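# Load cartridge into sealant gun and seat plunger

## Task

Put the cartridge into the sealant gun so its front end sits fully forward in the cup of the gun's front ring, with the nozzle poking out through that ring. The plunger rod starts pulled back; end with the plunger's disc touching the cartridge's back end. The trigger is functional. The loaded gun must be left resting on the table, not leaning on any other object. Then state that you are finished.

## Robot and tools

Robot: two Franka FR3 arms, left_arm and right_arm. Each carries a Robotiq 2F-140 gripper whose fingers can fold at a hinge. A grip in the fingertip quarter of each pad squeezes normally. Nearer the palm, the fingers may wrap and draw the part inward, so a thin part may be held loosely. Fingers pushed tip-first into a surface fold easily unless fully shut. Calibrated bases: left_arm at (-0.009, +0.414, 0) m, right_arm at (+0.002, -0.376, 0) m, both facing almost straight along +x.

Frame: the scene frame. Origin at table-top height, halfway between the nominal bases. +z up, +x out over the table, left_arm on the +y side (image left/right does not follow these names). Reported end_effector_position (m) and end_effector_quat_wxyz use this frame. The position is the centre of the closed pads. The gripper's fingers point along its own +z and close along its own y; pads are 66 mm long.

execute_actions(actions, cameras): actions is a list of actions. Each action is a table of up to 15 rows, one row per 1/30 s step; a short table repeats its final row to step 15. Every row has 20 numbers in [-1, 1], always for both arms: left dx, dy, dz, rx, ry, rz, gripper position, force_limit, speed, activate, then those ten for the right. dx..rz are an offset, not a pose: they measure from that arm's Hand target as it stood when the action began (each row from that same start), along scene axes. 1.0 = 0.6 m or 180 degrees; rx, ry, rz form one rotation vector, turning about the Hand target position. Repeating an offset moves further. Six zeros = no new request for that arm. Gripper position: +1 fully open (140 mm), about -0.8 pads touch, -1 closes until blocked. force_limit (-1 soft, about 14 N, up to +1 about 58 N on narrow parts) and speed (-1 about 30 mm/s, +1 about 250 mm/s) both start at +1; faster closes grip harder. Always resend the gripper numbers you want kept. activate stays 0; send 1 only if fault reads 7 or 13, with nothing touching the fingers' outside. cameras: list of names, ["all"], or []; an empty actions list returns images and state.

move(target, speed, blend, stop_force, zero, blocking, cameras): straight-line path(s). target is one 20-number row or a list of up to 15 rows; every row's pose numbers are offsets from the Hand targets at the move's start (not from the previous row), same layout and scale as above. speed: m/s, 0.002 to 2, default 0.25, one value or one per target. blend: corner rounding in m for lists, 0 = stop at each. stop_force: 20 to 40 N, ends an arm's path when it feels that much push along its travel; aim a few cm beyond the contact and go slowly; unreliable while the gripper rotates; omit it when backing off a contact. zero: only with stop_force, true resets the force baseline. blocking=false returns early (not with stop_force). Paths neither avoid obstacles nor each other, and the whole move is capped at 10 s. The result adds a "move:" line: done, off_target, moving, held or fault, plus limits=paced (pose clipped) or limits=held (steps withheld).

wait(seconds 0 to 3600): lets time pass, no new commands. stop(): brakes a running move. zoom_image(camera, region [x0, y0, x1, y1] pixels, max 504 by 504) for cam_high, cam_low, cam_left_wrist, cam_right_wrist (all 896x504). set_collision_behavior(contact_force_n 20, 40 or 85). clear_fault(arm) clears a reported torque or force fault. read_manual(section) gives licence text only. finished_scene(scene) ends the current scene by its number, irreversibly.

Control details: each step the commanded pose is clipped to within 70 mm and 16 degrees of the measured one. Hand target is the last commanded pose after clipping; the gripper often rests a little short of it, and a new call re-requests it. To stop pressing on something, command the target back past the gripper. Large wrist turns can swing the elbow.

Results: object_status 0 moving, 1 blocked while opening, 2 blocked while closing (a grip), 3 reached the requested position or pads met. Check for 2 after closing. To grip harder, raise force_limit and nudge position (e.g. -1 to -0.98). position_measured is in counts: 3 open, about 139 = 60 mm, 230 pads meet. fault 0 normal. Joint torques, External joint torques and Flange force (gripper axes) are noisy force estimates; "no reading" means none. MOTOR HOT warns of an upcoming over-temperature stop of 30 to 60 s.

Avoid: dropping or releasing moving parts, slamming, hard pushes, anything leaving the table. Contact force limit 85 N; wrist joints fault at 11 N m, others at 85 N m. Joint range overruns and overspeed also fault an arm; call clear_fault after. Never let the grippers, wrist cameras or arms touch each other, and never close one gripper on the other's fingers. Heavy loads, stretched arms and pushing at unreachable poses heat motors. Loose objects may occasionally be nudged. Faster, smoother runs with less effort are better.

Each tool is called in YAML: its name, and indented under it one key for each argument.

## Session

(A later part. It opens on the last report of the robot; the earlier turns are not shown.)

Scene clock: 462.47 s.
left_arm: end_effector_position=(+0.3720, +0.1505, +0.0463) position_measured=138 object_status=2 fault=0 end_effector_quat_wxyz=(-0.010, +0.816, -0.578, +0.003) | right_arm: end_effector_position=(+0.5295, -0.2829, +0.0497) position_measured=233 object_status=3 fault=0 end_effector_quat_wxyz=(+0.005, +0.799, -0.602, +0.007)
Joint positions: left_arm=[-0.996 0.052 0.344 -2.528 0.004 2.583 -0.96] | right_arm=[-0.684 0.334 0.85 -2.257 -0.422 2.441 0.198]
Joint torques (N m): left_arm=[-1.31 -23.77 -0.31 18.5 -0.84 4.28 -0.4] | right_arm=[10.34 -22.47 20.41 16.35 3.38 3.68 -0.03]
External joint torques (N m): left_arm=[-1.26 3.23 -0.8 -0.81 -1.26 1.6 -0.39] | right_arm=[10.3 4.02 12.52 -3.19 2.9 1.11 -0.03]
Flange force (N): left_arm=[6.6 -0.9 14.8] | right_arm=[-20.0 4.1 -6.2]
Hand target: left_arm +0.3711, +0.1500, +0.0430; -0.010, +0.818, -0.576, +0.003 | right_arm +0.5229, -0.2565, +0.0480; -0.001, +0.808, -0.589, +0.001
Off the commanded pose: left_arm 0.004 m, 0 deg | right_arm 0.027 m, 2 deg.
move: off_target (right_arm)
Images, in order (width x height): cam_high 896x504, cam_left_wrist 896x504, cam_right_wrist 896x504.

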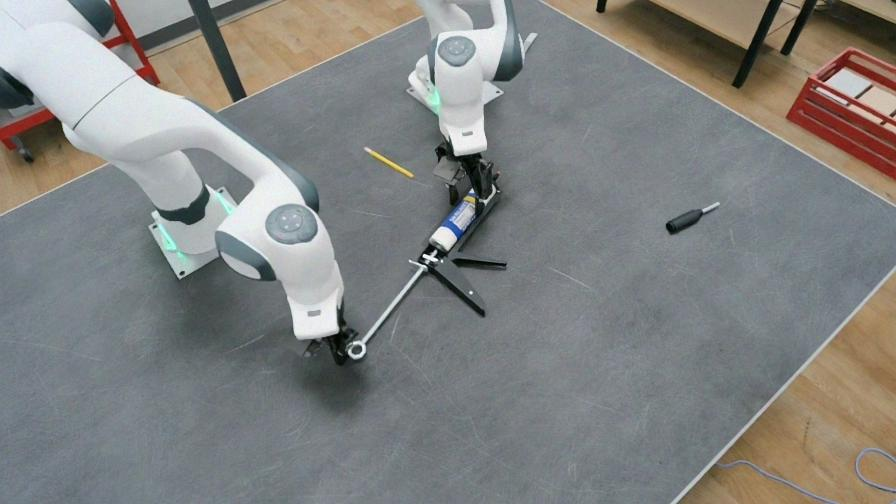

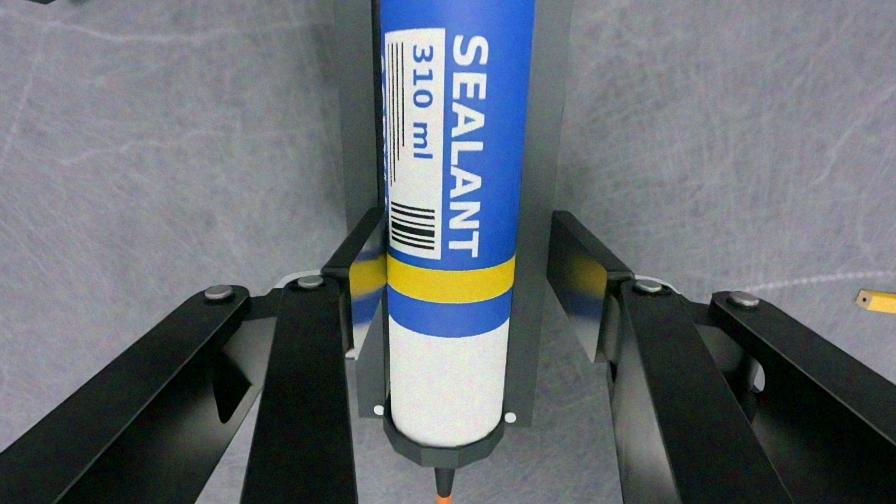

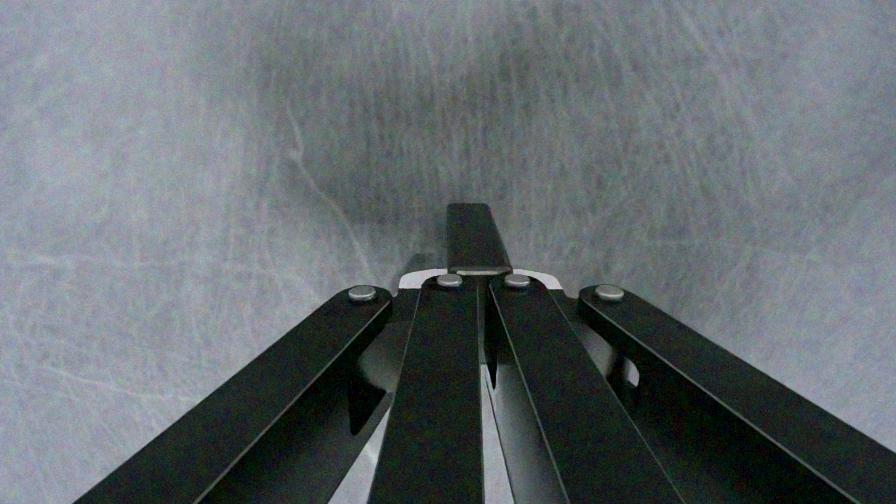

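move:
  target:
    - [0,0,0,0,0,0,-1,0.4,-1,0,0.022,-0.08,0.005,0,0,0,-1,0,0,0]
    - [0,0,0,0,0,0,0.6,0.4,-0.5,0,0.022,-0.08,0.1,0,0,0,-1,0,0,0]
    - [0,0,0.2,0,0,0,0.6,0.4,-0.5,0,0.022,-0.08,0.2,0,0,0,-1,0,0,0]
  speed: 0.15
  cameras: ["cam_left_wrist","cam_high"]

zoom_image:
  camera: "cam_left_wrist"
  region: [350, 200, 570, 400]

zoom_image:
  camera: "cam_high"
  region: [400, 170, 510, 280]

Scene clock: 472.00 s.
left_arm: end_effector_position=(+0.3713, +0.1487, +0.1628) position_measured=53 object_status=3 fault=0 end_effector_quat_wxyz=(-0.009, +0.816, -0.577, +0.004) | right_arm: end_effector_position=(+0.5373, -0.3047, +0.1682) position_measured=233 object_status=3 fault=0 end_effector_quat_wxyz=(-0.001, +0.807, -0.591, +0.002)
Joint positions: left_arm=[-0.986 -0.195 0.327 -2.437 0.105 2.257 -1.035] | right_arm=[-0.974 0.067 1.106 -2.171 -0.076 2.205 -0.119]
Joint velocities: left_arm=[-0.001 -0.001 0.001 0 0.001 -0.001 -0.004] | right_arm=[0.001 0 0 -0.002 0 0 -0.007]
Joint torques (N m): left_arm=[0.32 -24.1 -2.1 23.06 0.83 2.39 -0.28] | right_arm=[-0.6 -15.8 2.13 23.93 0.89 2.21 -0.24]
External joint torques (N m): left_arm=[0.35 -1.57 -0.11 -0.12 0.18 -0.28 -0.28] | right_arm=[-0.64 -0.67 0.17 0.51 0.28 -0.39 -0.24]
Flange force (N): left_arm=[-4.7 3.4 -3.4] | right_arm=[0.1 6.2 -5.3]
Hand target: left_arm +0.3711, +0.1500, +0.1630; -0.010, +0.818, -0.576, +0.003 | right_arm +0.5361, -0.3045, +0.1680; -0.001, +0.808, -0.589, +0.001
Off the commanded pose: left_arm 0.001 m, 0 deg | right_arm 0.001 m, 0 deg.
move: done; target 2's new numbers were sent with left_arm's hand 0.004 m and 0 deg from that target
Images, in order (width x height): cam_high 896x504, cam_left_wrist 896x504.

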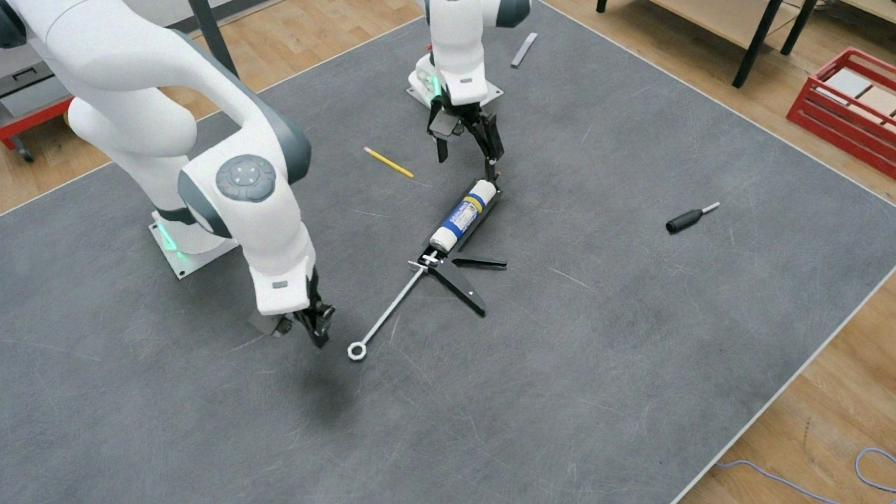

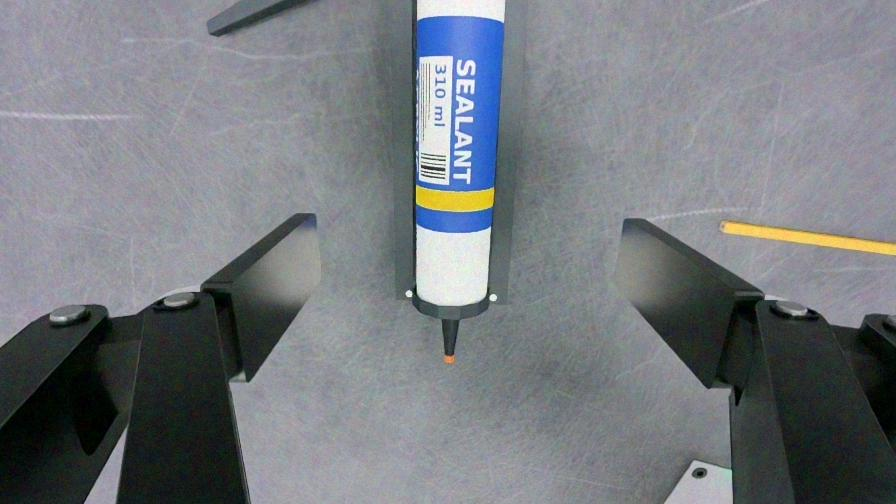

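Scaled by 2.291 from the camera's image (finer frame: 1280x720).

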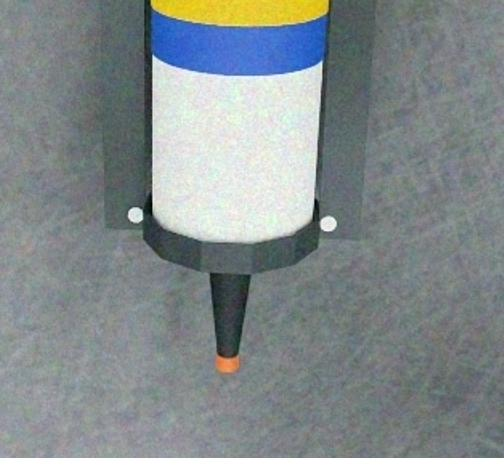

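Scaled by 4.582 from the camera's image (finer frame: 1280x720).

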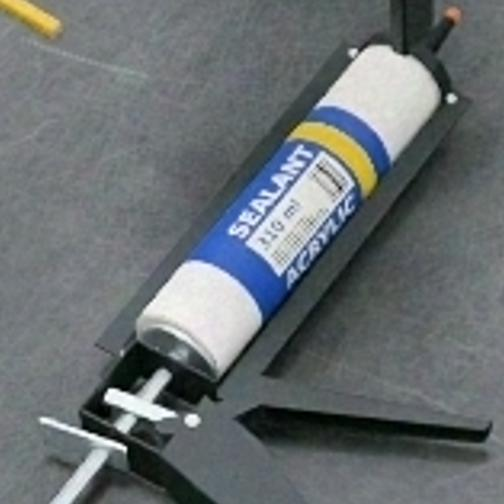

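Looks done.

finished_scene:
  scene: 1

The scene is finished: the task was done.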